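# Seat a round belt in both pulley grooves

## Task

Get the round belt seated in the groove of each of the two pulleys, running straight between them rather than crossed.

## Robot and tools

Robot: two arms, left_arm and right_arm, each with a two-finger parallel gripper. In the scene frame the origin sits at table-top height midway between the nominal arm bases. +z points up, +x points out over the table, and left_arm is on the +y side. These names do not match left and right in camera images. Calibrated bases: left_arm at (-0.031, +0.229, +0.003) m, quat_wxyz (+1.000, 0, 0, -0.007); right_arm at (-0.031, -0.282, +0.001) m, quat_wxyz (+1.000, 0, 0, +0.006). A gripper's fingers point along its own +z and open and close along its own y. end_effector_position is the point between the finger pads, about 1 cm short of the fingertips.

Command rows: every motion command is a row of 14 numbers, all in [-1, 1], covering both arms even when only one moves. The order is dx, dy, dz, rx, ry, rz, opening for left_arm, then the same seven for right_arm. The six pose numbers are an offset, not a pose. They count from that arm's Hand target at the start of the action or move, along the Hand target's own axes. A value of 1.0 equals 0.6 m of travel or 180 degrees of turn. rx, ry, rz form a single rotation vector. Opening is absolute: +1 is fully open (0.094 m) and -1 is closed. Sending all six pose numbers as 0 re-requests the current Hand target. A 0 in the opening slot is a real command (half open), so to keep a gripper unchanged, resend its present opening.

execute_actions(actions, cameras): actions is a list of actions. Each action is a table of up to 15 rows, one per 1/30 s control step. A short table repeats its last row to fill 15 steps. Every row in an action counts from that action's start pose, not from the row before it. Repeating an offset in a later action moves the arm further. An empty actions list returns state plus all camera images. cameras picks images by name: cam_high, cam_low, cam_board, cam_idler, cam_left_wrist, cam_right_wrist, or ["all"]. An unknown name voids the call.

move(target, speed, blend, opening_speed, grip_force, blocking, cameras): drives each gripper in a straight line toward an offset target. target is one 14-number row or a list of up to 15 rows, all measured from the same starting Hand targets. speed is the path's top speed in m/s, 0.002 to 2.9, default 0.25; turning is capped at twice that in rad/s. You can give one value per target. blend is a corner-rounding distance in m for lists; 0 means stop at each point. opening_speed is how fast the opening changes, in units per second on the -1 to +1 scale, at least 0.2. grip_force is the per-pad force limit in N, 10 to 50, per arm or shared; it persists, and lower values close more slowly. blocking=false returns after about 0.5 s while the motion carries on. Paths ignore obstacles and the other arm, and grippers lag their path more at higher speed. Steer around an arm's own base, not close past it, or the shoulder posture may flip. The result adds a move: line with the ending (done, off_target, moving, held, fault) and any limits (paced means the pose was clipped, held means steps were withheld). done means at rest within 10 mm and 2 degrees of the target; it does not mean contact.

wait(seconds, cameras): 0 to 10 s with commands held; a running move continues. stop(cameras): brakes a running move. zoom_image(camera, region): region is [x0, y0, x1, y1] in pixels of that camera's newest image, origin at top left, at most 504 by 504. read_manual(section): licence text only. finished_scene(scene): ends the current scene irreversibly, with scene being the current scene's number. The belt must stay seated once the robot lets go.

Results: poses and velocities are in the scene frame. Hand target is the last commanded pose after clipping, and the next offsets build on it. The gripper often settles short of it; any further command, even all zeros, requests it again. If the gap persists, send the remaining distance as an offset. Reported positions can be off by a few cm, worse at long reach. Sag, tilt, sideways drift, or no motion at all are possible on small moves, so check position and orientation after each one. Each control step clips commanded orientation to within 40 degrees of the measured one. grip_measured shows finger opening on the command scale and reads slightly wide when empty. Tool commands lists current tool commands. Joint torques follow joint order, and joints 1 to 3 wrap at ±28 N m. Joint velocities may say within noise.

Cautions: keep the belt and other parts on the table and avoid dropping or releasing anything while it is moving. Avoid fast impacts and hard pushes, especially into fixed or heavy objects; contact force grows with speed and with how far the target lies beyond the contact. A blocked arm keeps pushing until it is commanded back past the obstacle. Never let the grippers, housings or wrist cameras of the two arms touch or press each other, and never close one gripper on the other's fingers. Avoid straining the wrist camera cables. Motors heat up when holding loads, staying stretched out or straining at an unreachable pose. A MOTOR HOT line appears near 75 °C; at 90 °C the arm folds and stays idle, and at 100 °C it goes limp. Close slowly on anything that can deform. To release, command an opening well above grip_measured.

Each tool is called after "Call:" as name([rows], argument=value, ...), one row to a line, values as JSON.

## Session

Call:
execute_actions(actions=[])

Scene clock: 0.00 s.
left_arm: end_effector_position=(+0.3527, +0.2533, +0.0781) grip_measured=+1.000 end_effector_quat_wxyz=(+0.562, -0.057, +0.822, +0.073) | right_arm: end_effector_position=(+0.3585, -0.3109, +0.0719) grip_measured=+1.000 end_effector_quat_wxyz=(+0.534, +0.058, +0.843, -0.034)
Joint positions: left_arm=[-0.021 1.571 0.329 0.865 -0.22 -0.026 0.094] | right_arm=[-0.045 1.549 0.388 0.718 0.088 0.048 0.094]
Joint velocities: within noise
Joint torques (N m): no reading
Motor temperatures (°C): left_arm=[25 28 28 23 24 23 25] | right_arm=[24 31 26 24 25 22 23]
Heat: left arm: 28 °C; right arm: 31 °C.
Hand target: left_arm +0.3549, +0.2533, +0.0830; +0.567, -0.058, +0.818, +0.073 | right_arm +0.3615, -0.3110, +0.0783; +0.542, +0.059, +0.838, -0.033
Tool commands: left_gripper/opening=+1.0 right_gripper/opening=+1.0

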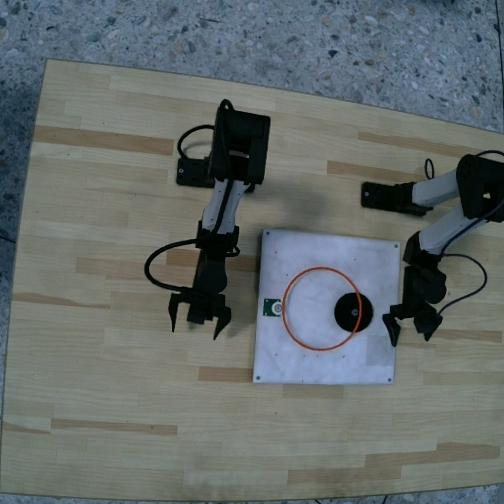

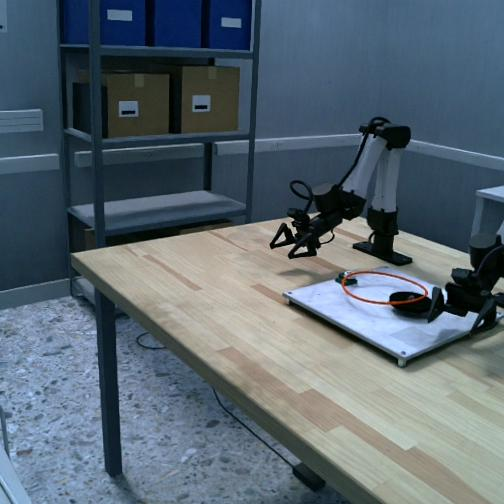

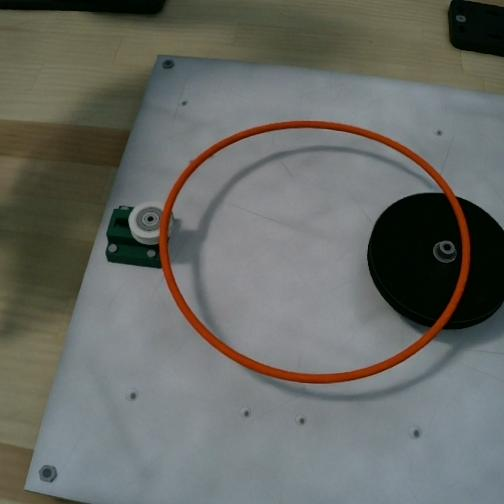

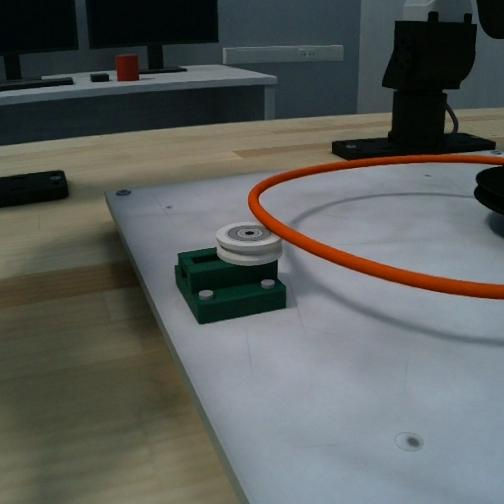

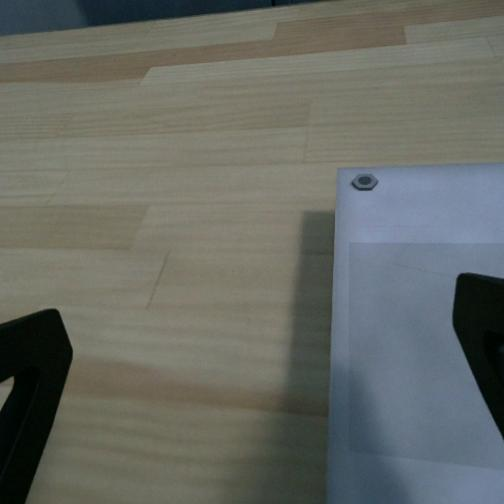

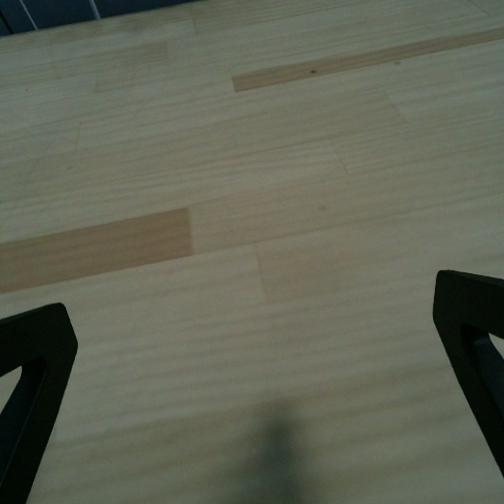

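Call:
zoom_image(camera="cam_high", region=[245, 255, 385, 355])

Call:
zoom_image(camera="cam_idler", region=[150, 160, 350, 340])

Call:
zoom_image(camera="cam_low", region=[330, 255, 450, 330])

Scaled by 3.600 from the camera's 504x504 image, which has a finer 720x720 frame.

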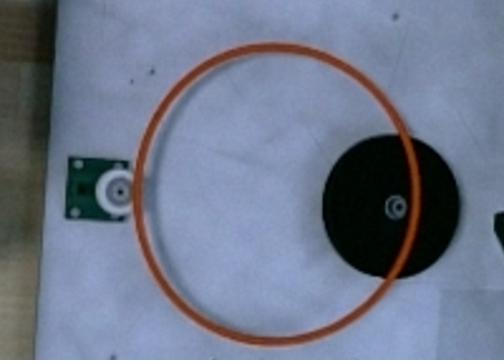

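Scaled by 2.520 from the camera's 504x504 image, which has a finer 720x720 frame.

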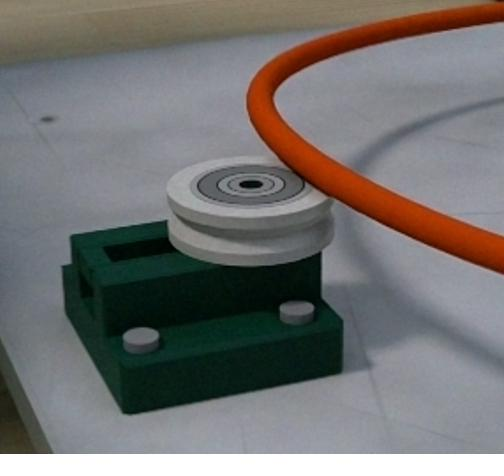

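Scaled by 4.200 from the camera's 504x504 image, which has a finer 720x720 frame.

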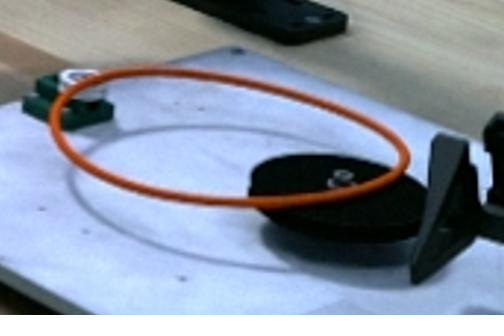

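Call:
move([
  [-0.125,0.007,-0.046,0,0,0,-0.5,-0.1217,0.001,-0.055,0,0,0,-0.5],
  [-0.031,-0.2018,-0.1737,0.0507,0.3563,0.0367,-0.5,-0.0093,0.325,-0.1825,-0.0237,0.3369,-0.0383,-0.5],
], blend=[0.04,0], grip_force=40, cameras=["cam_high","cam_left_wrist","cam_right_wrist"])

Scene clock: 57.10 s.
left_arm: end_effector_position=(+0.2854, +0.1187, +0.1277) grip_measured=-0.498 end_effector_quat_wxyz=(+0.048, +0.003, +0.999, +0.004) | right_arm: end_effector_position=(+0.2881, -0.1100, +0.1246) grip_measured=-0.498 end_effector_quat_wxyz=(+0.041, -0.003, +0.999, -0.008)
Joint positions: left_arm=[-0.342 1.729 1.481 -1.236 -0.041 -0.349 0.024] | right_arm=[0.51 1.858 1.633 -1.283 0.055 0.514 0.024]
Joint torques (N m): left_arm=[-0.55 -6.22 8.7 0.37 -0.03 -0.21] | right_arm=[0.47 -10.86 8.69 0.44 -0.06 0.07]
Motor temperatures (°C): left_arm=[25 32 33 34 24 23 25] | right_arm=[24 36 30 33 25 22 23]
Heat: left arm: 34 °C; right arm: 36 °C.
Hand target: left_arm +0.2870, +0.1152, +0.1298; +0.045, +0.000, +0.999, +0.000 | right_arm +0.2910, -0.1051, +0.1299; +0.044, +0.000, +0.999, +0.000
Off the commanded pose: left_arm 0.004 m, 1 deg | right_arm 0.008 m, 1 deg.
grip_force (N): 40, 40
move: done
Images, in order (width x height): cam_high 504x504, cam_left_wrist 504x504, cam_right_wrist 504x504.

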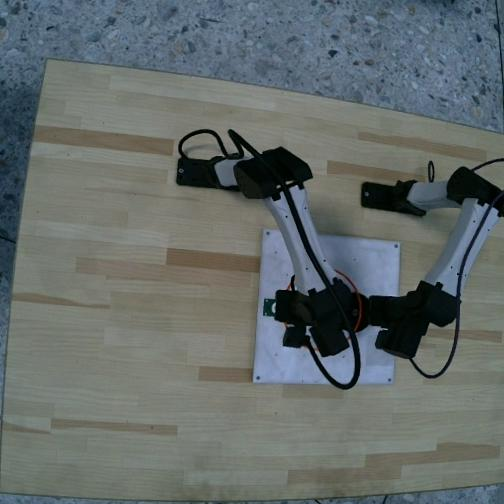

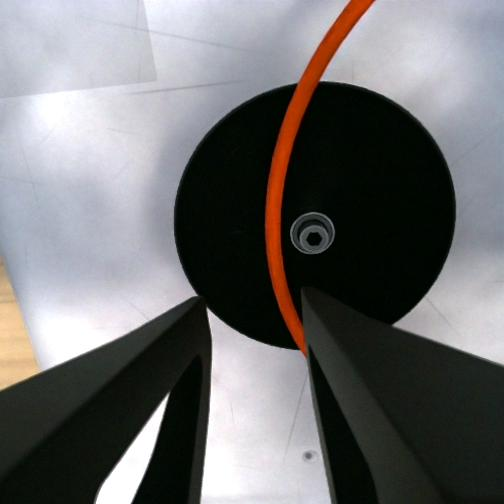

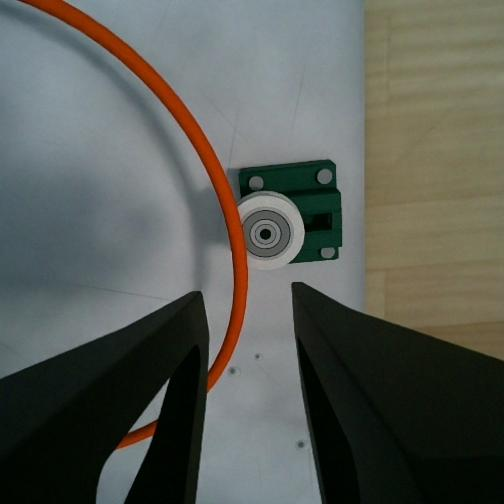

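Call:
move(target=[0.0037,-0.01,0.0897,0,0,0,-0.6,0.0088,0.0083,0.088,0,0,0,-0.6], speed=0.08, cameras=["cam_board","cam_idler","cam_low","cam_left_wrist","cam_right_wrist"])

Scene clock: 89.83 s.
left_arm: end_effector_position=(+0.2879, +0.1133, +0.0806) grip_measured=-0.598 end_effector_quat_wxyz=(+0.044, +0.002, +0.999, +0.005) | right_arm: end_effector_position=(+0.2906, -0.1044, +0.0799) grip_measured=-0.598 end_effector_quat_wxyz=(+0.044, -0.001, +0.999, -0.006)
Joint positions: left_arm=[-0.354 1.769 1.341 -1.063 -0.041 -0.363 0.019] | right_arm=[0.52 1.882 1.487 -1.106 0.055 0.527 0.019]
Joint torques (N m): left_arm=[-0.77 -6.61 5.91 0.67 -0.07 -0.21] | right_arm=[0.64 -11.18 5.5 0.62 -0.05 0]
Motor temperatures (°C): left_arm=[25 34 35 28 24 23 25] | right_arm=[24 41 33 28 25 22 23]
Heat: left arm: 35 °C; right arm: 41 °C.
Hand target: left_arm +0.2897, +0.1092, +0.0761; +0.045, +0.000, +0.999, +0.000 | right_arm +0.2903, -0.1001, +0.0768; +0.044, +0.000, +0.999, +0.000
Off the commanded pose: left_arm 0.006 m, 1 deg | right_arm 0.005 m, 1 deg.
grip_force (N): 40, 40
move: done
Images, in order (width x height): cam_low 504x504, cam_board 504x504, cam_idler 504x504, cam_left_wrist 504x504, cam_right_wrist 504x504.

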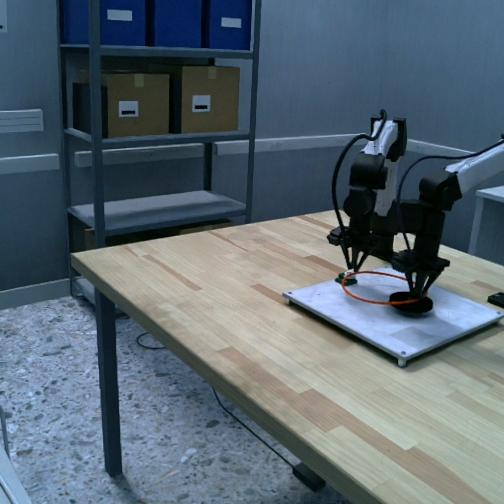

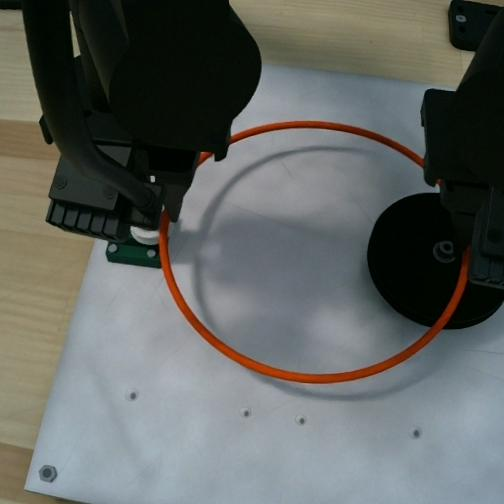

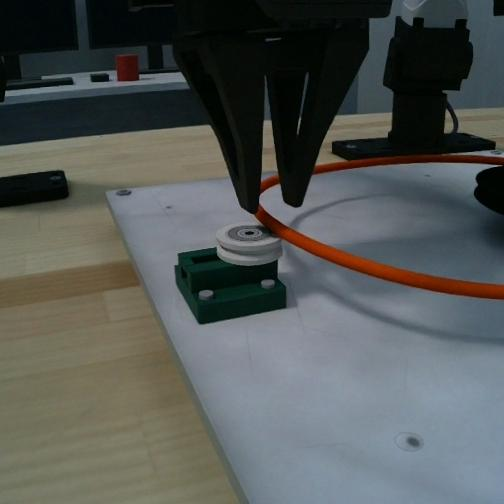

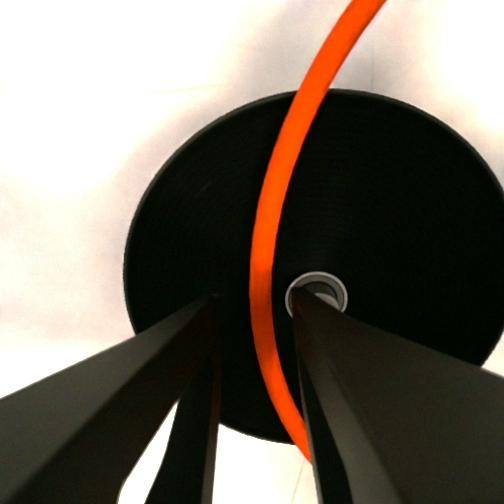

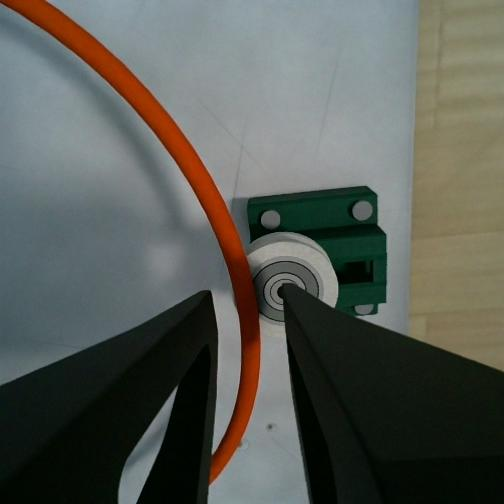

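Call:
move([
  [0,0.001,0,0,0,0,-0.76,0,0,0,0,0,0,-0.72],
  [0,0.001,0.011,0,0,0,-0.76,0,0,0.013,0,0,0,-0.72],
], speed=0.04, cameras=["cam_idler","cam_left_wrist","cam_right_wrist"])

Scene clock: 106.47 s.
left_arm: end_effector_position=(+0.2889, +0.1129, +0.0765) grip_measured=-0.758 end_effector_quat_wxyz=(+0.048, +0.002, +0.999, +0.003) | right_arm: end_effector_position=(+0.2915, -0.1038, +0.0737) grip_measured=-0.718 end_effector_quat_wxyz=(+0.046, -0.001, +0.999, -0.005)
Joint positions: left_arm=[-0.354 1.769 1.324 -1.038 -0.041 -0.363 0.011] | right_arm=[0.52 1.886 1.466 -1.077 0.055 0.527 0.013]
Joint torques (N m): left_arm=[-0.55 -6.15 5.75 0.69 -0.05 -0.18] | right_arm=[0.57 -10.88 5.27 0.68 -0.06 0.03]
Heat: left arm: 36 °C; right arm: 40 °C.
Hand target: left_arm +0.2903, +0.1098, +0.0695; +0.045, +0.000, +0.999, +0.000 | right_arm +0.2910, -0.1002, +0.0690; +0.044, +0.000, +0.999, +0.000
Off the commanded pose: left_arm 0.008 m, 1 deg | right_arm 0.006 m, 1 deg.
grip_force (N): 40, 40
move: done
Images, in order (width x height): cam_idler 504x504, cam_left_wrist 504x504, cam_right_wrist 504x504.

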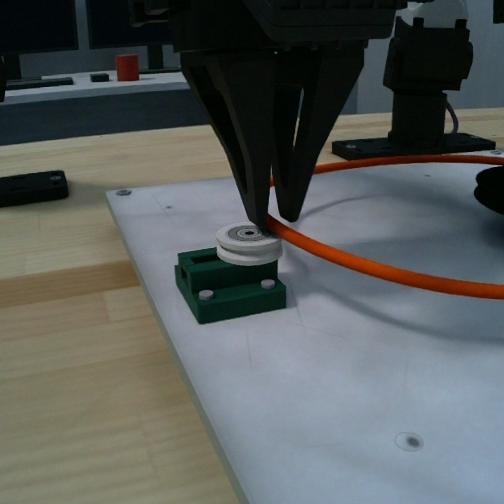

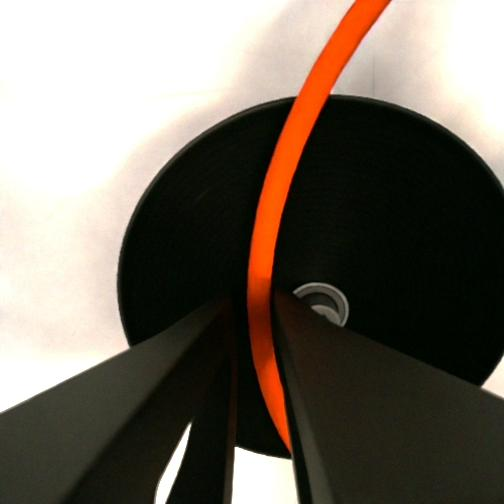

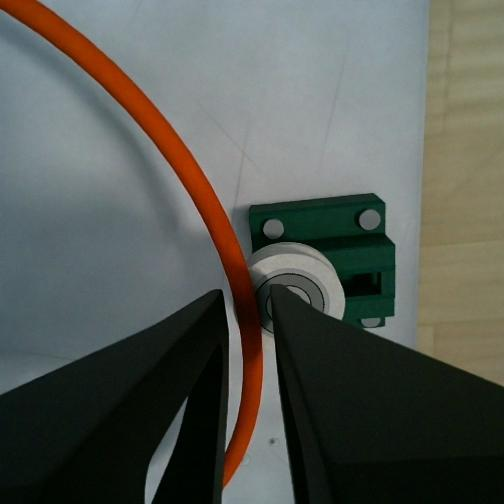

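Call:
move([
  [0,0,0.008,0,0,0,-0.76,0,0.001,0.004,0,0,0,-0.72],
  [0,0,0.008,0,0,0,-1,0,0.001,0.004,0,0,0,-1],
], speed=0.04, cameras=["cam_idler","cam_left_wrist","cam_right_wrist"])

Scene clock: 114.20 s.
left_arm: end_effector_position=(+0.2898, +0.1125, +0.0713) grip_measured=-0.903 end_effector_quat_wxyz=(+0.047, +0.002, +0.999, +0.004) | right_arm: end_effector_position=(+0.2936, -0.1025, +0.0739) grip_measured=-0.988 end_effector_quat_wxyz=(+0.050, -0.001, +0.999, -0.002)
Joint positions: left_arm=[-0.354 1.778 1.314 -1.021 -0.04 -0.363 0.005] | right_arm=[0.52 1.886 1.466 -1.067 0.054 0.527 0.001]
Joint torques (N m): left_arm=[-0.46 -6.46 5.5 0.68 -0.06 -0.19] | right_arm=[0.75 -10.59 4.86 0.73 -0.05 0.03]
Heat: left arm: 36 °C; right arm: 41 °C.
Hand target: left_arm +0.2907, +0.1099, +0.0647; +0.045, +0.000, +0.999, +0.000 | right_arm +0.2912, -0.0995, +0.0667; +0.044, +0.000, +0.999, +0.000
Off the commanded pose: left_arm 0.007 m, 1 deg | right_arm 0.008 m, 1 deg.
grip_force (N): 40, 40
move: done
Images, in order (width x height): cam_idler 504x504, cam_left_wrist 504x504, cam_right_wrist 504x504.

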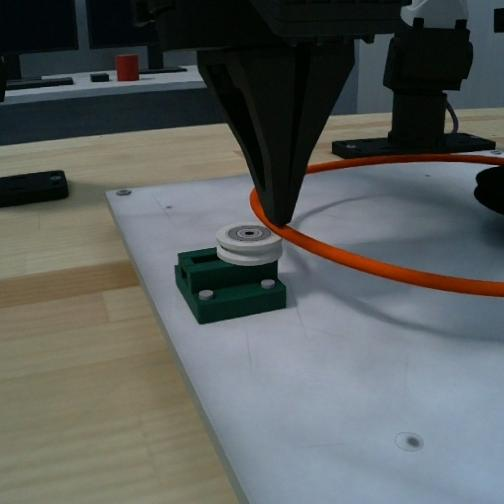

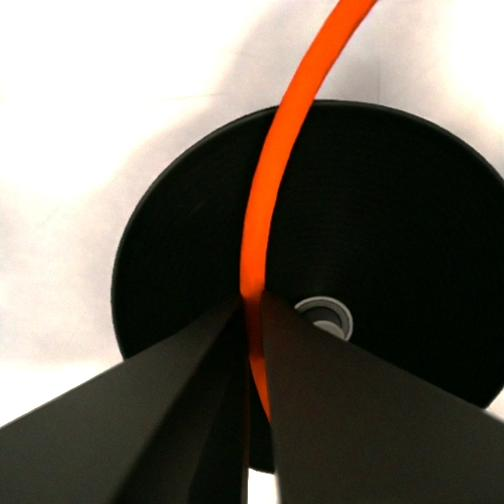

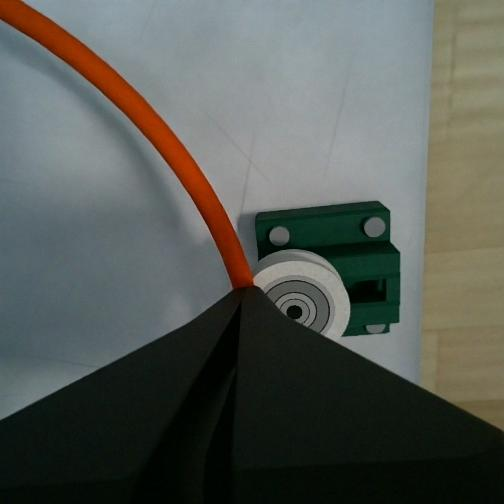

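Call:
move([
  [0,0,0,0,0,0,-1,0,0.002,-0.012,0,0,0,-0.7],
  [0,0,0,0,0,0,-1,0.003,0.003,0.014,0,0,0,-0.7],
], speed=0.04, cameras=["cam_idler","cam_right_wrist"])

Call:
zoom_image(camera="cam_idler", region=[180, 140, 360, 300])

Scene clock: 125.37 s.
left_arm: end_effector_position=(+0.2898, +0.1125, +0.0713) grip_measured=-0.903 end_effector_quat_wxyz=(+0.047, +0.002, +0.999, +0.004) | right_arm: end_effector_position=(+0.2932, -0.1006, +0.0686) grip_measured=-0.701 end_effector_quat_wxyz=(+0.051, -0.001, +0.999, -0.001)
Joint positions: left_arm=[-0.354 1.778 1.314 -1.021 -0.04 -0.363 0.005] | right_arm=[0.525 1.89 1.45 -1.044 0.054 0.532 0.014]
Joint torques (N m): left_arm=[-0.42 -6.46 5.56 0.7 -0.06 -0.19] | right_arm=[0.77 -10.32 4.03 0.77 -0.04 0.04]
Heat: left arm: 36 °C; right arm: 42 °C.
Hand target: left_arm +0.2907, +0.1099, +0.0647; +0.045, +0.000, +0.999, +0.000 | right_arm +0.2901, -0.0978, +0.0580; +0.044, +0.000, +0.999, -0.001
Off the commanded pose: left_arm 0.007 m, 1 deg | right_arm 0.011 m, 1 deg.
grip_force (N): 40, 40
move: off_target (right_arm)
Images, in order (width x height): cam_idler 504x504, cam_right_wrist 504x504.

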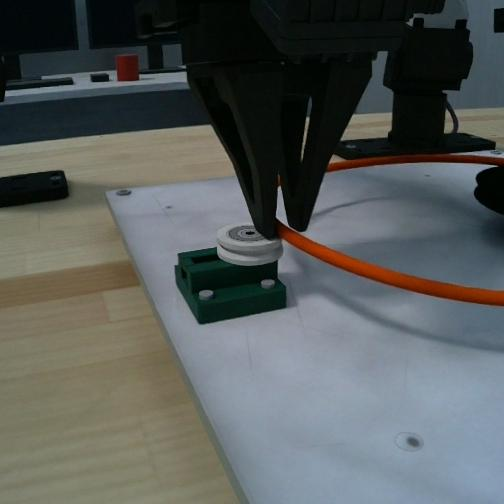

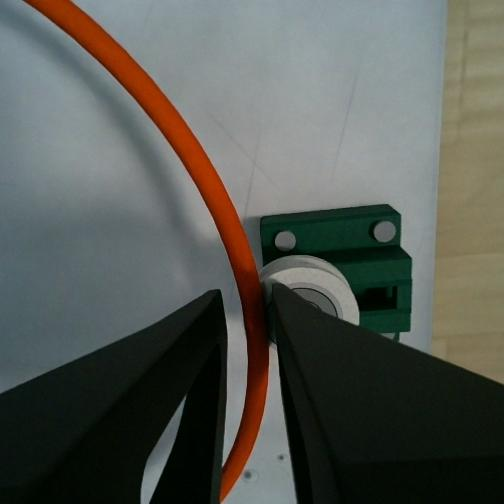

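Scaled by 2.800 from the camera's 504x504 image, which has a finer 720x720 frame.

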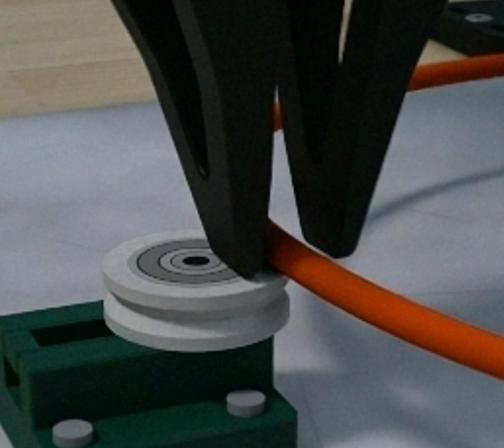

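Good; raise command slightly while closing.

Call:
move([
  [0,0,0,0,0,0,-1,0,0,-0.004,0,0,0,-0.7],
  [0,0,0,0,0,0,-1,0,0,-0.004,0,0,0,-1],
], speed=0.04, cameras=["cam_idler","cam_right_wrist"])

Scene clock: 130.83 s.
left_arm: end_effector_position=(+0.2899, +0.1125, +0.0713) grip_measured=-0.903 end_effector_quat_wxyz=(+0.047, +0.002, +0.999, +0.003) | right_arm: end_effector_position=(+0.2937, -0.1013, +0.0687) grip_measured=-0.897 end_effector_quat_wxyz=(+0.052, -0.001, +0.999, -0.003)
Joint positions: left_arm=[-0.354 1.778 1.314 -1.02 -0.04 -0.363 0.005] | right_arm=[0.525 1.89 1.45 -1.044 0.059 0.532 0.005]
Joint torques (N m): left_arm=[-0.47 -6.46 5.53 0.7 -0.07 -0.18] | right_arm=[0.92 -10.54 4.74 0.7 -0.1 0.06]
Heat: left arm: 35 °C; right arm: 42 °C.
Hand target: left_arm +0.2907, +0.1098, +0.0647; +0.045, +0.000, +0.999, +0.000 | right_arm +0.2899, -0.0978, +0.0604; +0.044, +0.000, +0.999, +0.000
Off the commanded pose: left_arm 0.007 m, 1 deg | right_arm 0.010 m, 1 deg.
grip_force (N): 40, 40
move: done
Images, in order (width x height): cam_idler 504x504, cam_right_wrist 504x504.

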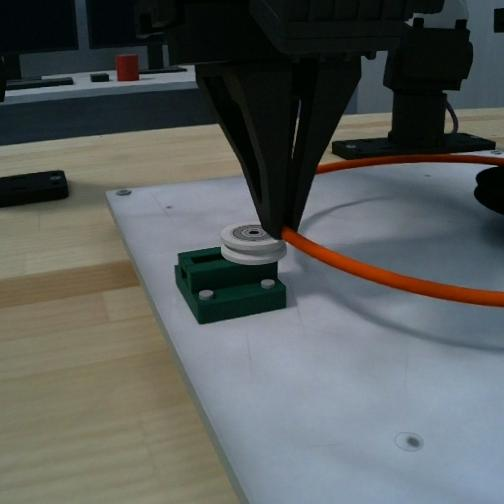

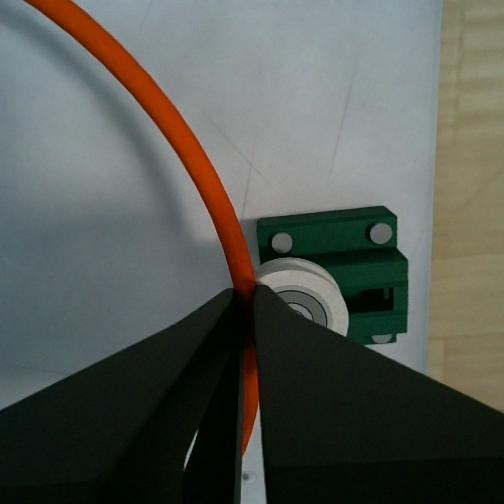

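Call:
move([
  [-0.0048,0,-0.0532,0,0,0,-1,-0.0055,0,-0.061,0,0,0,-1],
  [-0.0048,0.088,-0.0532,0,0,0,-1,-0.0055,0.075,-0.061,0,0,0,-1],
], speed=0.08, cameras=["cam_board","cam_low","cam_left_wrist","cam_right_wrist"])

Call:
zoom_image(camera="cam_low", region=[330, 230, 470, 330])

Scene clock: 152.10 s.
left_arm: end_effector_position=(+0.2917, +0.1628, +0.0887) grip_measured=-0.903 end_effector_quat_wxyz=(+0.033, -0.004, +0.999, +0.006) | right_arm: end_effector_position=(+0.2866, -0.0568, +0.0927) grip_measured=-0.898 end_effector_quat_wxyz=(+0.040, -0.004, +0.999, -0.005)
Joint positions: left_arm=[-0.202 1.743 1.344 -1.11 -0.027 -0.223 0.005] | right_arm=[0.631 1.972 1.661 -1.201 0.055 0.633 0.005]
Joint torques (N m): left_arm=[0.16 -9.87 5.81 0.46 -0.03 -0.01] | right_arm=[0.34 -11.75 8.88 0.45 -0.01 0]
Heat: left arm: 36 °C; right arm: 43 °C.
Hand target: left_arm +0.2907, +0.1627, +0.0968; +0.045, +0.000, +0.999, +0.000 | right_arm +0.2900, -0.0527, +0.0972; +0.044, +0.000, +0.999, +0.000
Off the commanded pose: left_arm 0.008 m, 2 deg | right_arm 0.007 m, 1 deg.
grip_force (N): 40, 40
move: done
Images, in order (width x height): cam_low 504x504, cam_board 504x504, cam_left_wrist 504x504, cam_right_wrist 504x504.

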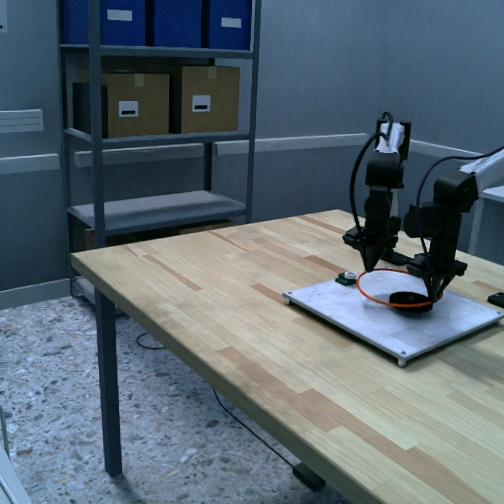

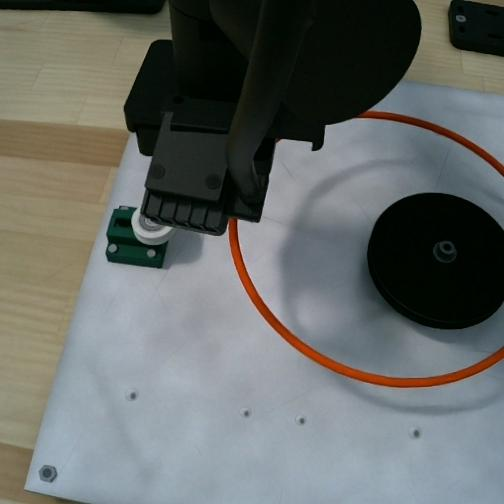

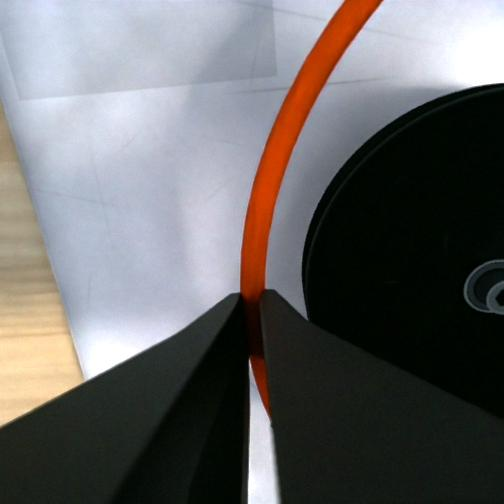

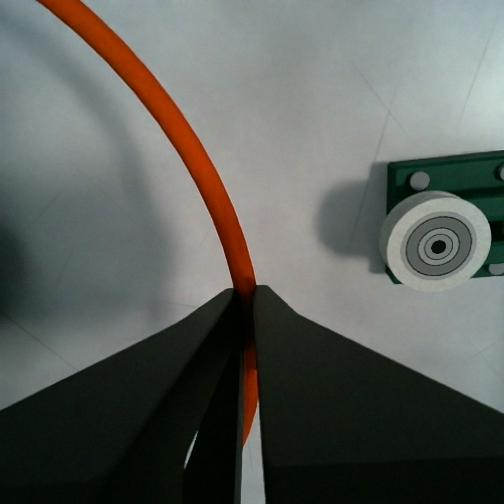

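Scaled by 3.600 from the camera's 504x504 image, which has a finer 720x720 frame.

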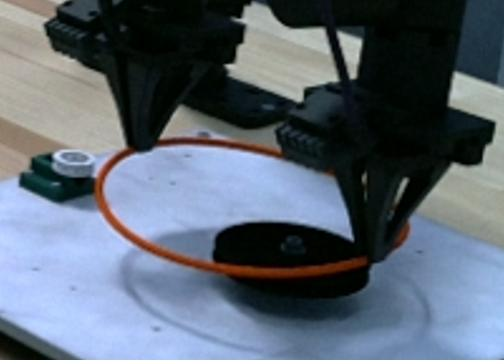

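Call:
move([
  [0.004,0,0.043,0,0,0,-1,0.004,0,0.03,0,0,0,-1],
], speed=0.06, cameras=["cam_low","cam_left_wrist"])

Call:
zoom_image(camera="cam_low", region=[330, 230, 470, 330])

Scene clock: 162.23 s.
left_arm: end_effector_position=(+0.2871, +0.1638, +0.0682) grip_measured=-0.903 end_effector_quat_wxyz=(+0.032, -0.003, +0.999, +0.007) | right_arm: end_effector_position=(+0.2889, -0.0551, +0.0829) grip_measured=-0.898 end_effector_quat_wxyz=(+0.043, -0.003, +0.999, -0.002)
Joint positions: left_arm=[-0.202 1.743 1.261 -1.028 -0.027 -0.222 0.005] | right_arm=[0.631 1.979 1.632 -1.156 0.055 0.634 0.005]
Joint torques (N m): left_arm=[0.06 -8.27 5.75 0.63 -0.04 -0.01] | right_arm=[0.42 -12.19 5.52 0.66 0 0.04]
Heat: left arm: 38 °C; right arm: 43 °C.
Hand target: left_arm +0.2906, +0.1627, +0.0708; +0.045, +0.000, +0.999, +0.000 | right_arm +0.2893, -0.0527, +0.0791; +0.044, +0.000, +0.999, +0.000
Off the commanded pose: left_arm 0.005 m, 2 deg | right_arm 0.005 m, 0 deg.
grip_force (N): 40, 40
move: done
Images, in order (width x height): cam_low 504x504, cam_left_wrist 504x504.

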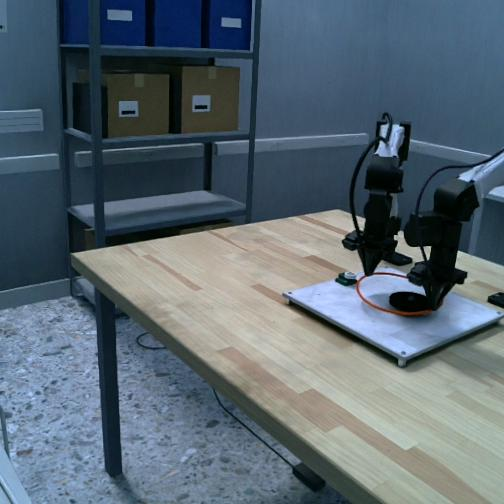

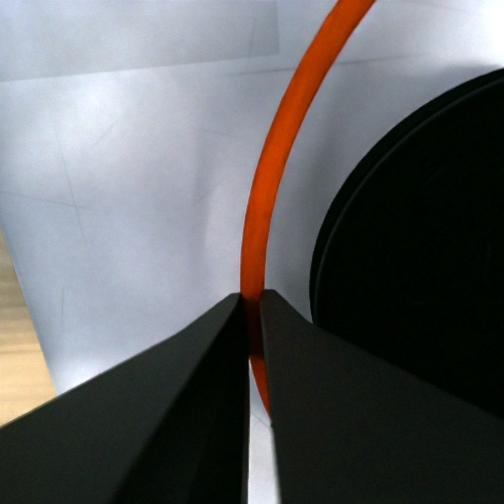

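Scaled by 3.600 from the camera's 504x504 image, which has a finer 720x720 frame.

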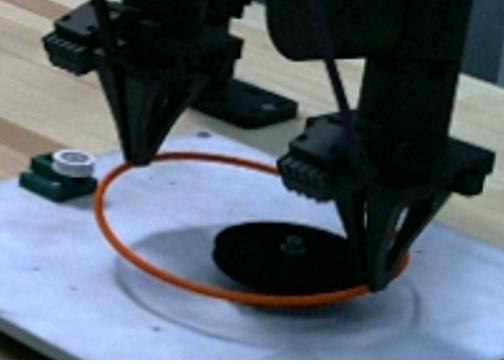

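Call:
move([
  [0,0,0.009,0,0,0,-1,0,0,0.01,0,0,0,-1],
  [0,0,0.009,0,0,0,-1,0,-0.12,0.01,0,0,0,-1],
], speed=0.06, cameras=["cam_low","cam_idler","cam_board","cam_left_wrist"])

Call:
zoom_image(camera="cam_low", region=[330, 230, 470, 330])

Scene clock: 171.03 s.
left_arm: end_effector_position=(+0.2890, +0.1585, +0.0651) grip_measured=-0.903 end_effector_quat_wxyz=(+0.037, -0.003, +0.999, -0.009) | right_arm: end_effector_position=(+0.2892, -0.1146, +0.0647) grip_measured=-0.899 end_effector_quat_wxyz=(+0.032, -0.004, +0.999, +0.007)
Joint positions: left_arm=[-0.202 1.743 1.247 -0.999 0.001 -0.222 0.005] | right_arm=[0.48 1.876 1.418 -1.049 0.018 0.483 0.005]
Joint torques (N m): left_arm=[0.13 -7.76 5.75 0.57 -0.29 0] | right_arm=[-1.17 -14.8 4.97 0.47 0.2 -0.05]
Motor temperatures (°C): left_arm=[25 40 34 27 24 23 27] | right_arm=[24 44 31 27 25 22 24]
Heat: left arm: 40 °C; right arm: 44 °C.
Hand target: left_arm +0.2911, +0.1627, +0.0655; +0.045, +0.000, +0.999, +0.000 | right_arm +0.2898, -0.1247, +0.0732; +0.044, +0.000, +0.999, +0.000
Off the commanded pose: left_arm 0.005 m, 1 deg | right_arm 0.013 m, 2 deg.
grip_force (N): 40, 40
move: off_target (right_arm)
Images, in order (width x height): cam_low 504x504, cam_board 504x504, cam_idler 504x504, cam_left_wrist 504x504.

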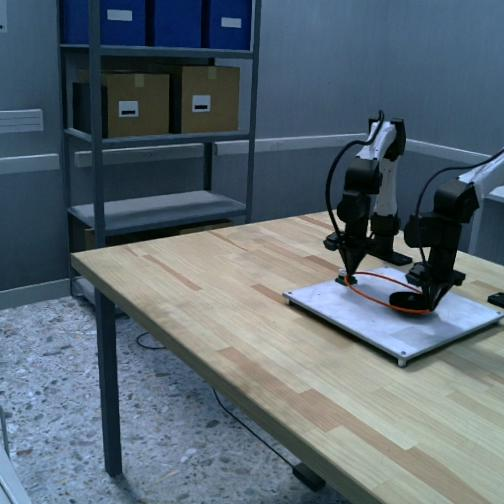

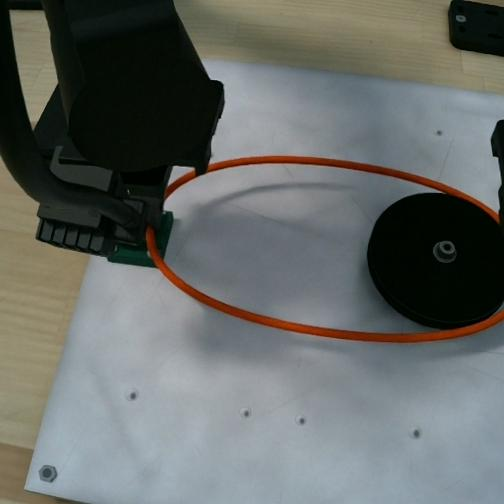

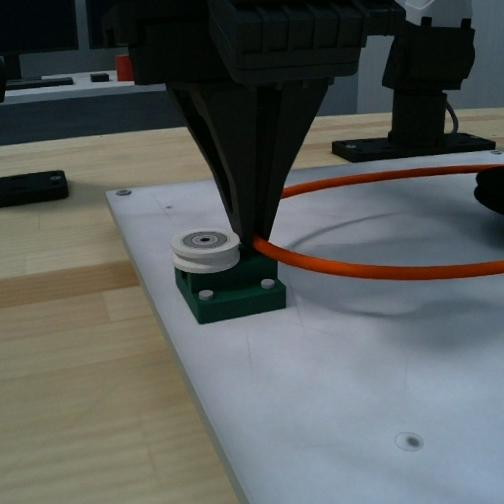

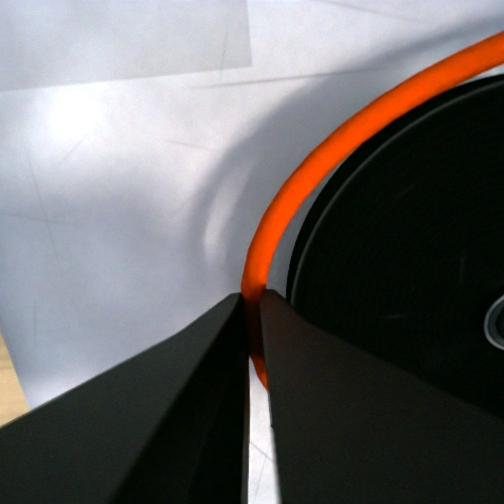

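Scaled by 3.600 from the camera's 504x504 image, which has a finer 720x720 frame.

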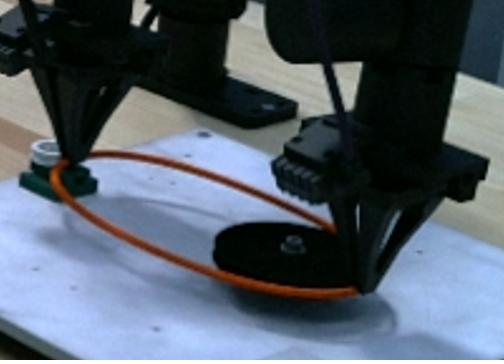

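Call:
move([
  [0,0,0,0,0,0,-1,0,0.05,0,0,0,0,-1],
  [0,0,0,0,0,0,-1,0,0.05,-0.03,0,0,0,-1],
], speed=0.08, cameras=["cam_low","cam_idler","cam_left_wrist"])

Call:
zoom_image(camera="cam_low", region=[330, 230, 470, 330])

Scene clock: 178.30 s.
left_arm: end_effector_position=(+0.2890, +0.1585, +0.0651) grip_measured=-0.903 end_effector_quat_wxyz=(+0.037, -0.003, +0.999, -0.009) | right_arm: end_effector_position=(+0.2843, -0.0944, +0.0817) grip_measured=-0.899 end_effector_quat_wxyz=(+0.032, -0.003, +0.999, +0.004)
Joint positions: left_arm=[-0.202 1.743 1.247 -0.999 0.001 -0.222 0.005] | right_arm=[0.538 1.889 1.505 -1.127 0.026 0.543 0.005]
Joint torques (N m): left_arm=[0.12 -7.68 5.75 0.59 -0.27 -0.03] | right_arm=[0.46 -12.38 8.57 0.35 0.21 0.01]
Heat: left arm: 40 °C; right arm: 45 °C.
Hand target: left_arm +0.2911, +0.1627, +0.0655; +0.045, +0.000, +0.999, +0.000 | right_arm +0.2882, -0.0947, +0.0911; +0.044, +0.000, +0.999, +0.000
Off the commanded pose: left_arm 0.005 m, 1 deg | right_arm 0.010 m, 2 deg.
grip_force (N): 40, 40
move: done
Images, in order (width x height): cam_low 504x504, cam_idler 504x504, cam_left_wrist 504x504.

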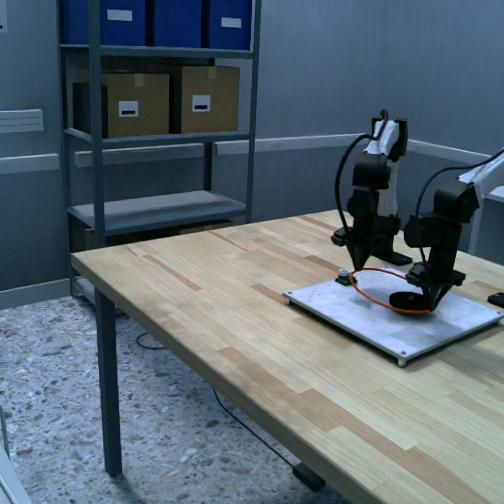

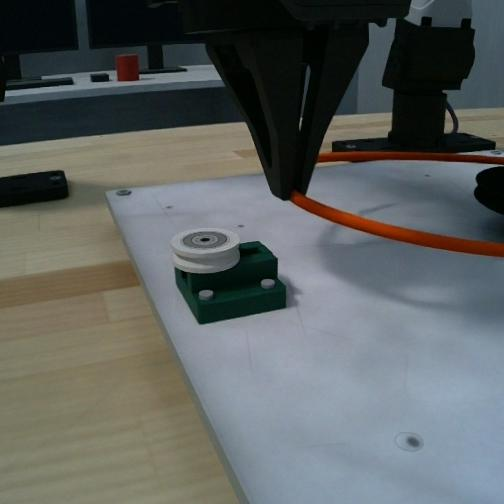

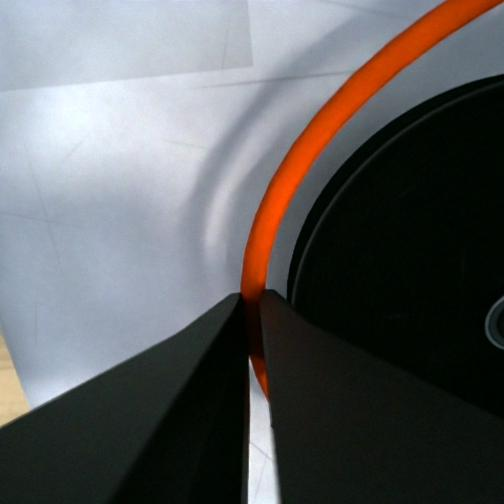

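Scaled by 3.600 from the camera's 504x504 image, which has a finer 720x720 frame.

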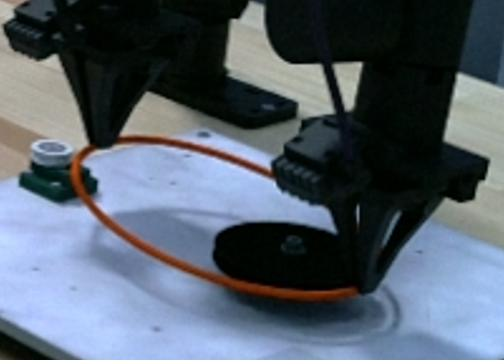

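Call:
move([
  [-0.0053,0,-0.058,0,0,0,-1,0,0,-0.008,0,0,0,-1],
  [-0.0053,-0.067,-0.058,0,0,0,-1,0,0,-0.008,0,0,0,-1],
  [-0.0053,-0.067,-0.058,0,0,0,-1,0,-0.117,-0.008,0,0,0,-1],
], speed=0.08, cameras=["cam_low","cam_idler","cam_right_wrist"])

Call:
zoom_image(camera="cam_low", region=[330, 230, 470, 330])

Scene clock: 210.90 s.
left_arm: end_effector_position=(+0.2866, +0.1190, +0.0985) grip_measured=-0.903 end_effector_quat_wxyz=(+0.042, +0.007, +0.999, -0.011) | right_arm: end_effector_position=(+0.2878, -0.1575, +0.0889) grip_measured=-0.899 end_effector_quat_wxyz=(+0.032, -0.002, +0.999, +0.005)
Joint positions: left_arm=[-0.322 1.74 1.378 -1.121 -0.006 -0.323 0.005] | right_arm=[0.369 1.789 1.405 -1.124 0.015 0.376 0.005]
Joint torques (N m): left_arm=[0.05 -6.27 8.68 0.4 -0.33 -0.21] | right_arm=[-0.66 -13.68 5.07 0.53 0.2 -0.14]
Heat: left arm: 41 °C; right arm: 47 °C.
Hand target: left_arm +0.2912, +0.1225, +0.1004; +0.045, +0.000, +0.999, +0.000 | right_arm +0.2878, -0.1649, +0.0960; +0.044, +0.000, +0.999, +0.000
Off the commanded pose: left_arm 0.006 m, 2 deg | right_arm 0.010 m, 2 deg.
grip_force (N): 40, 40
move: done
Images, in order (width x height): cam_low 504x504, cam_idler 504x504, cam_right_wrist 504x504.

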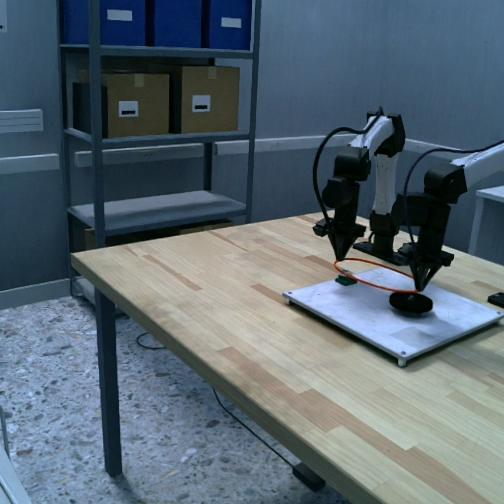

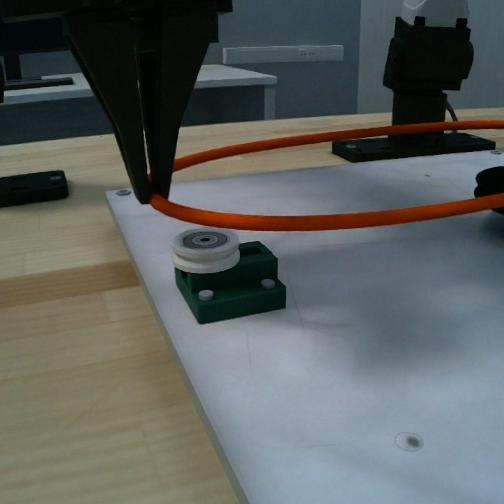

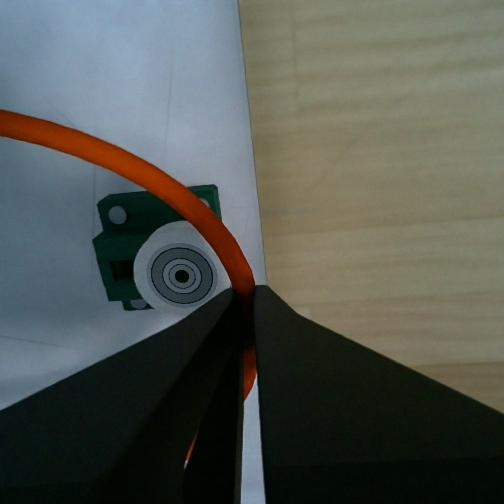

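Scaled by 3.600 from the camera's 504x504 image, which has a finer 720x720 frame.

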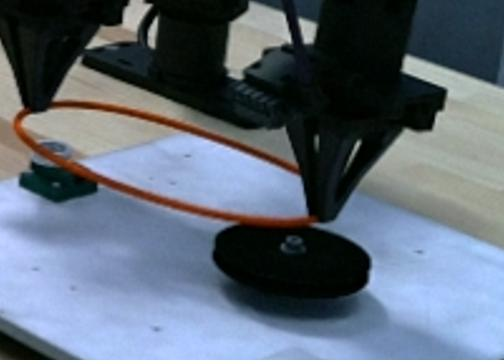

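Call:
move([
  [0,0,0,0,0,0,-1,-0.001,-0.018,0,0,0,0,-1],
  [0,0,0,0,0,0,-1,-0.001,-0.018,0.043,0,0,0,-1],
], speed=0.05, cameras=["cam_low","cam_idler","cam_right_wrist"])

Call:
zoom_image(camera="cam_idler", region=[90, 150, 290, 330])

Scene clock: 223.53 s.
left_arm: end_effector_position=(+0.2860, +0.1172, +0.0985) grip_measured=-0.903 end_effector_quat_wxyz=(+0.041, +0.007, +0.999, -0.017) | right_arm: end_effector_position=(+0.2905, -0.1645, +0.0712) grip_measured=-0.899 end_effector_quat_wxyz=(+0.042, -0.005, +0.999, +0.015)
Joint positions: left_arm=[-0.322 1.74 1.378 -1.121 0.005 -0.323 0.005] | right_arm=[0.34 1.777 1.317 -1.021 0.001 0.341 0.005]
Joint torques (N m): left_arm=[-0.01 -6.32 8.75 0.39 -0.44 -0.23] | right_arm=[-1.25 -10.95 4.98 0.57 0.31 -0.11]
Motor temperatures (°C): left_arm=[25 40 36 26 24 23 27] | right_arm=[24 50 32 27 25 22 25]
Heat: left arm: 40 °C; right arm: 50 °C.
Hand target: left_arm +0.2912, +0.1225, +0.1004; +0.045, +0.000, +0.999, +0.000 | right_arm +0.2906, -0.1758, +0.0702; +0.044, +0.000, +0.999, +0.000
Off the commanded pose: left_arm 0.008 m, 2 deg | right_arm 0.011 m, 2 deg.
grip_force (N): 40, 40
move: off_target (right_arm)
Images, in order (width x height): cam_low 504x504, cam_idler 504x504, cam_right_wrist 504x504.

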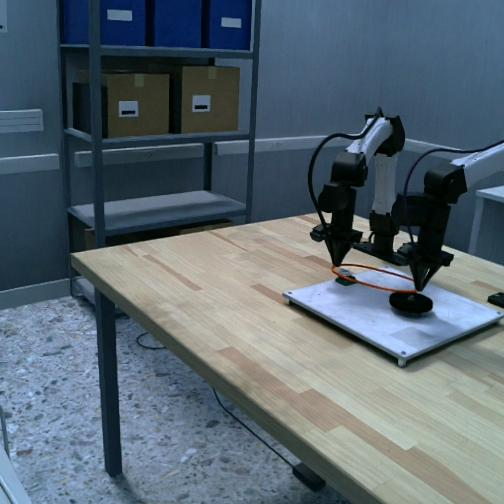

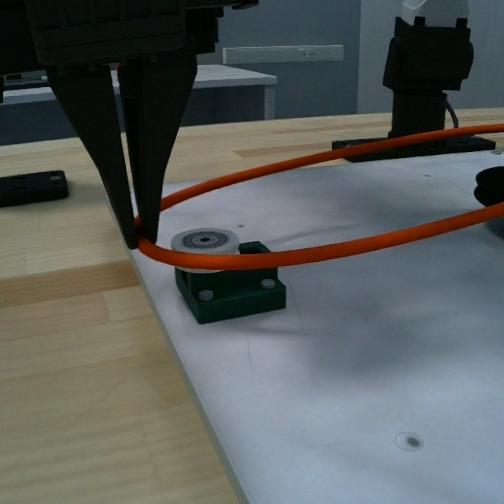

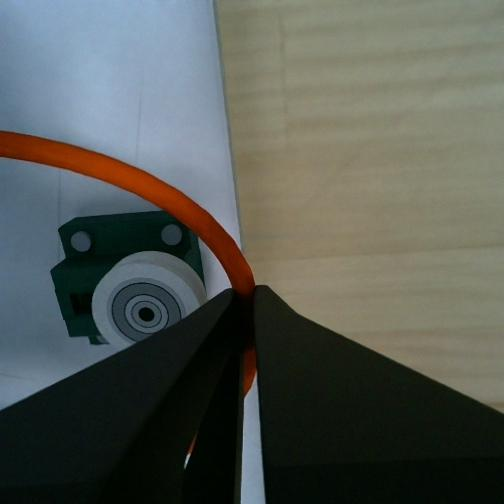

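Scaled by 2.520 from the camera's 504x504 image, which has a finer 720x720 frame.

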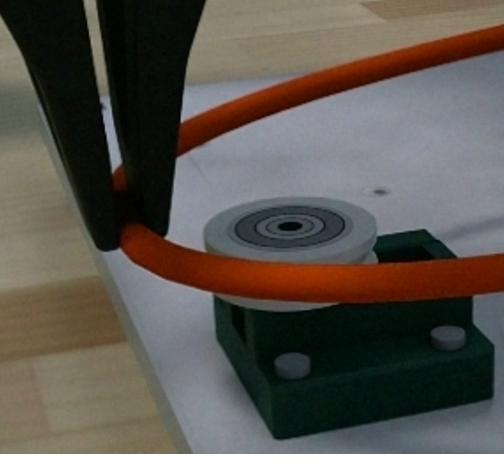

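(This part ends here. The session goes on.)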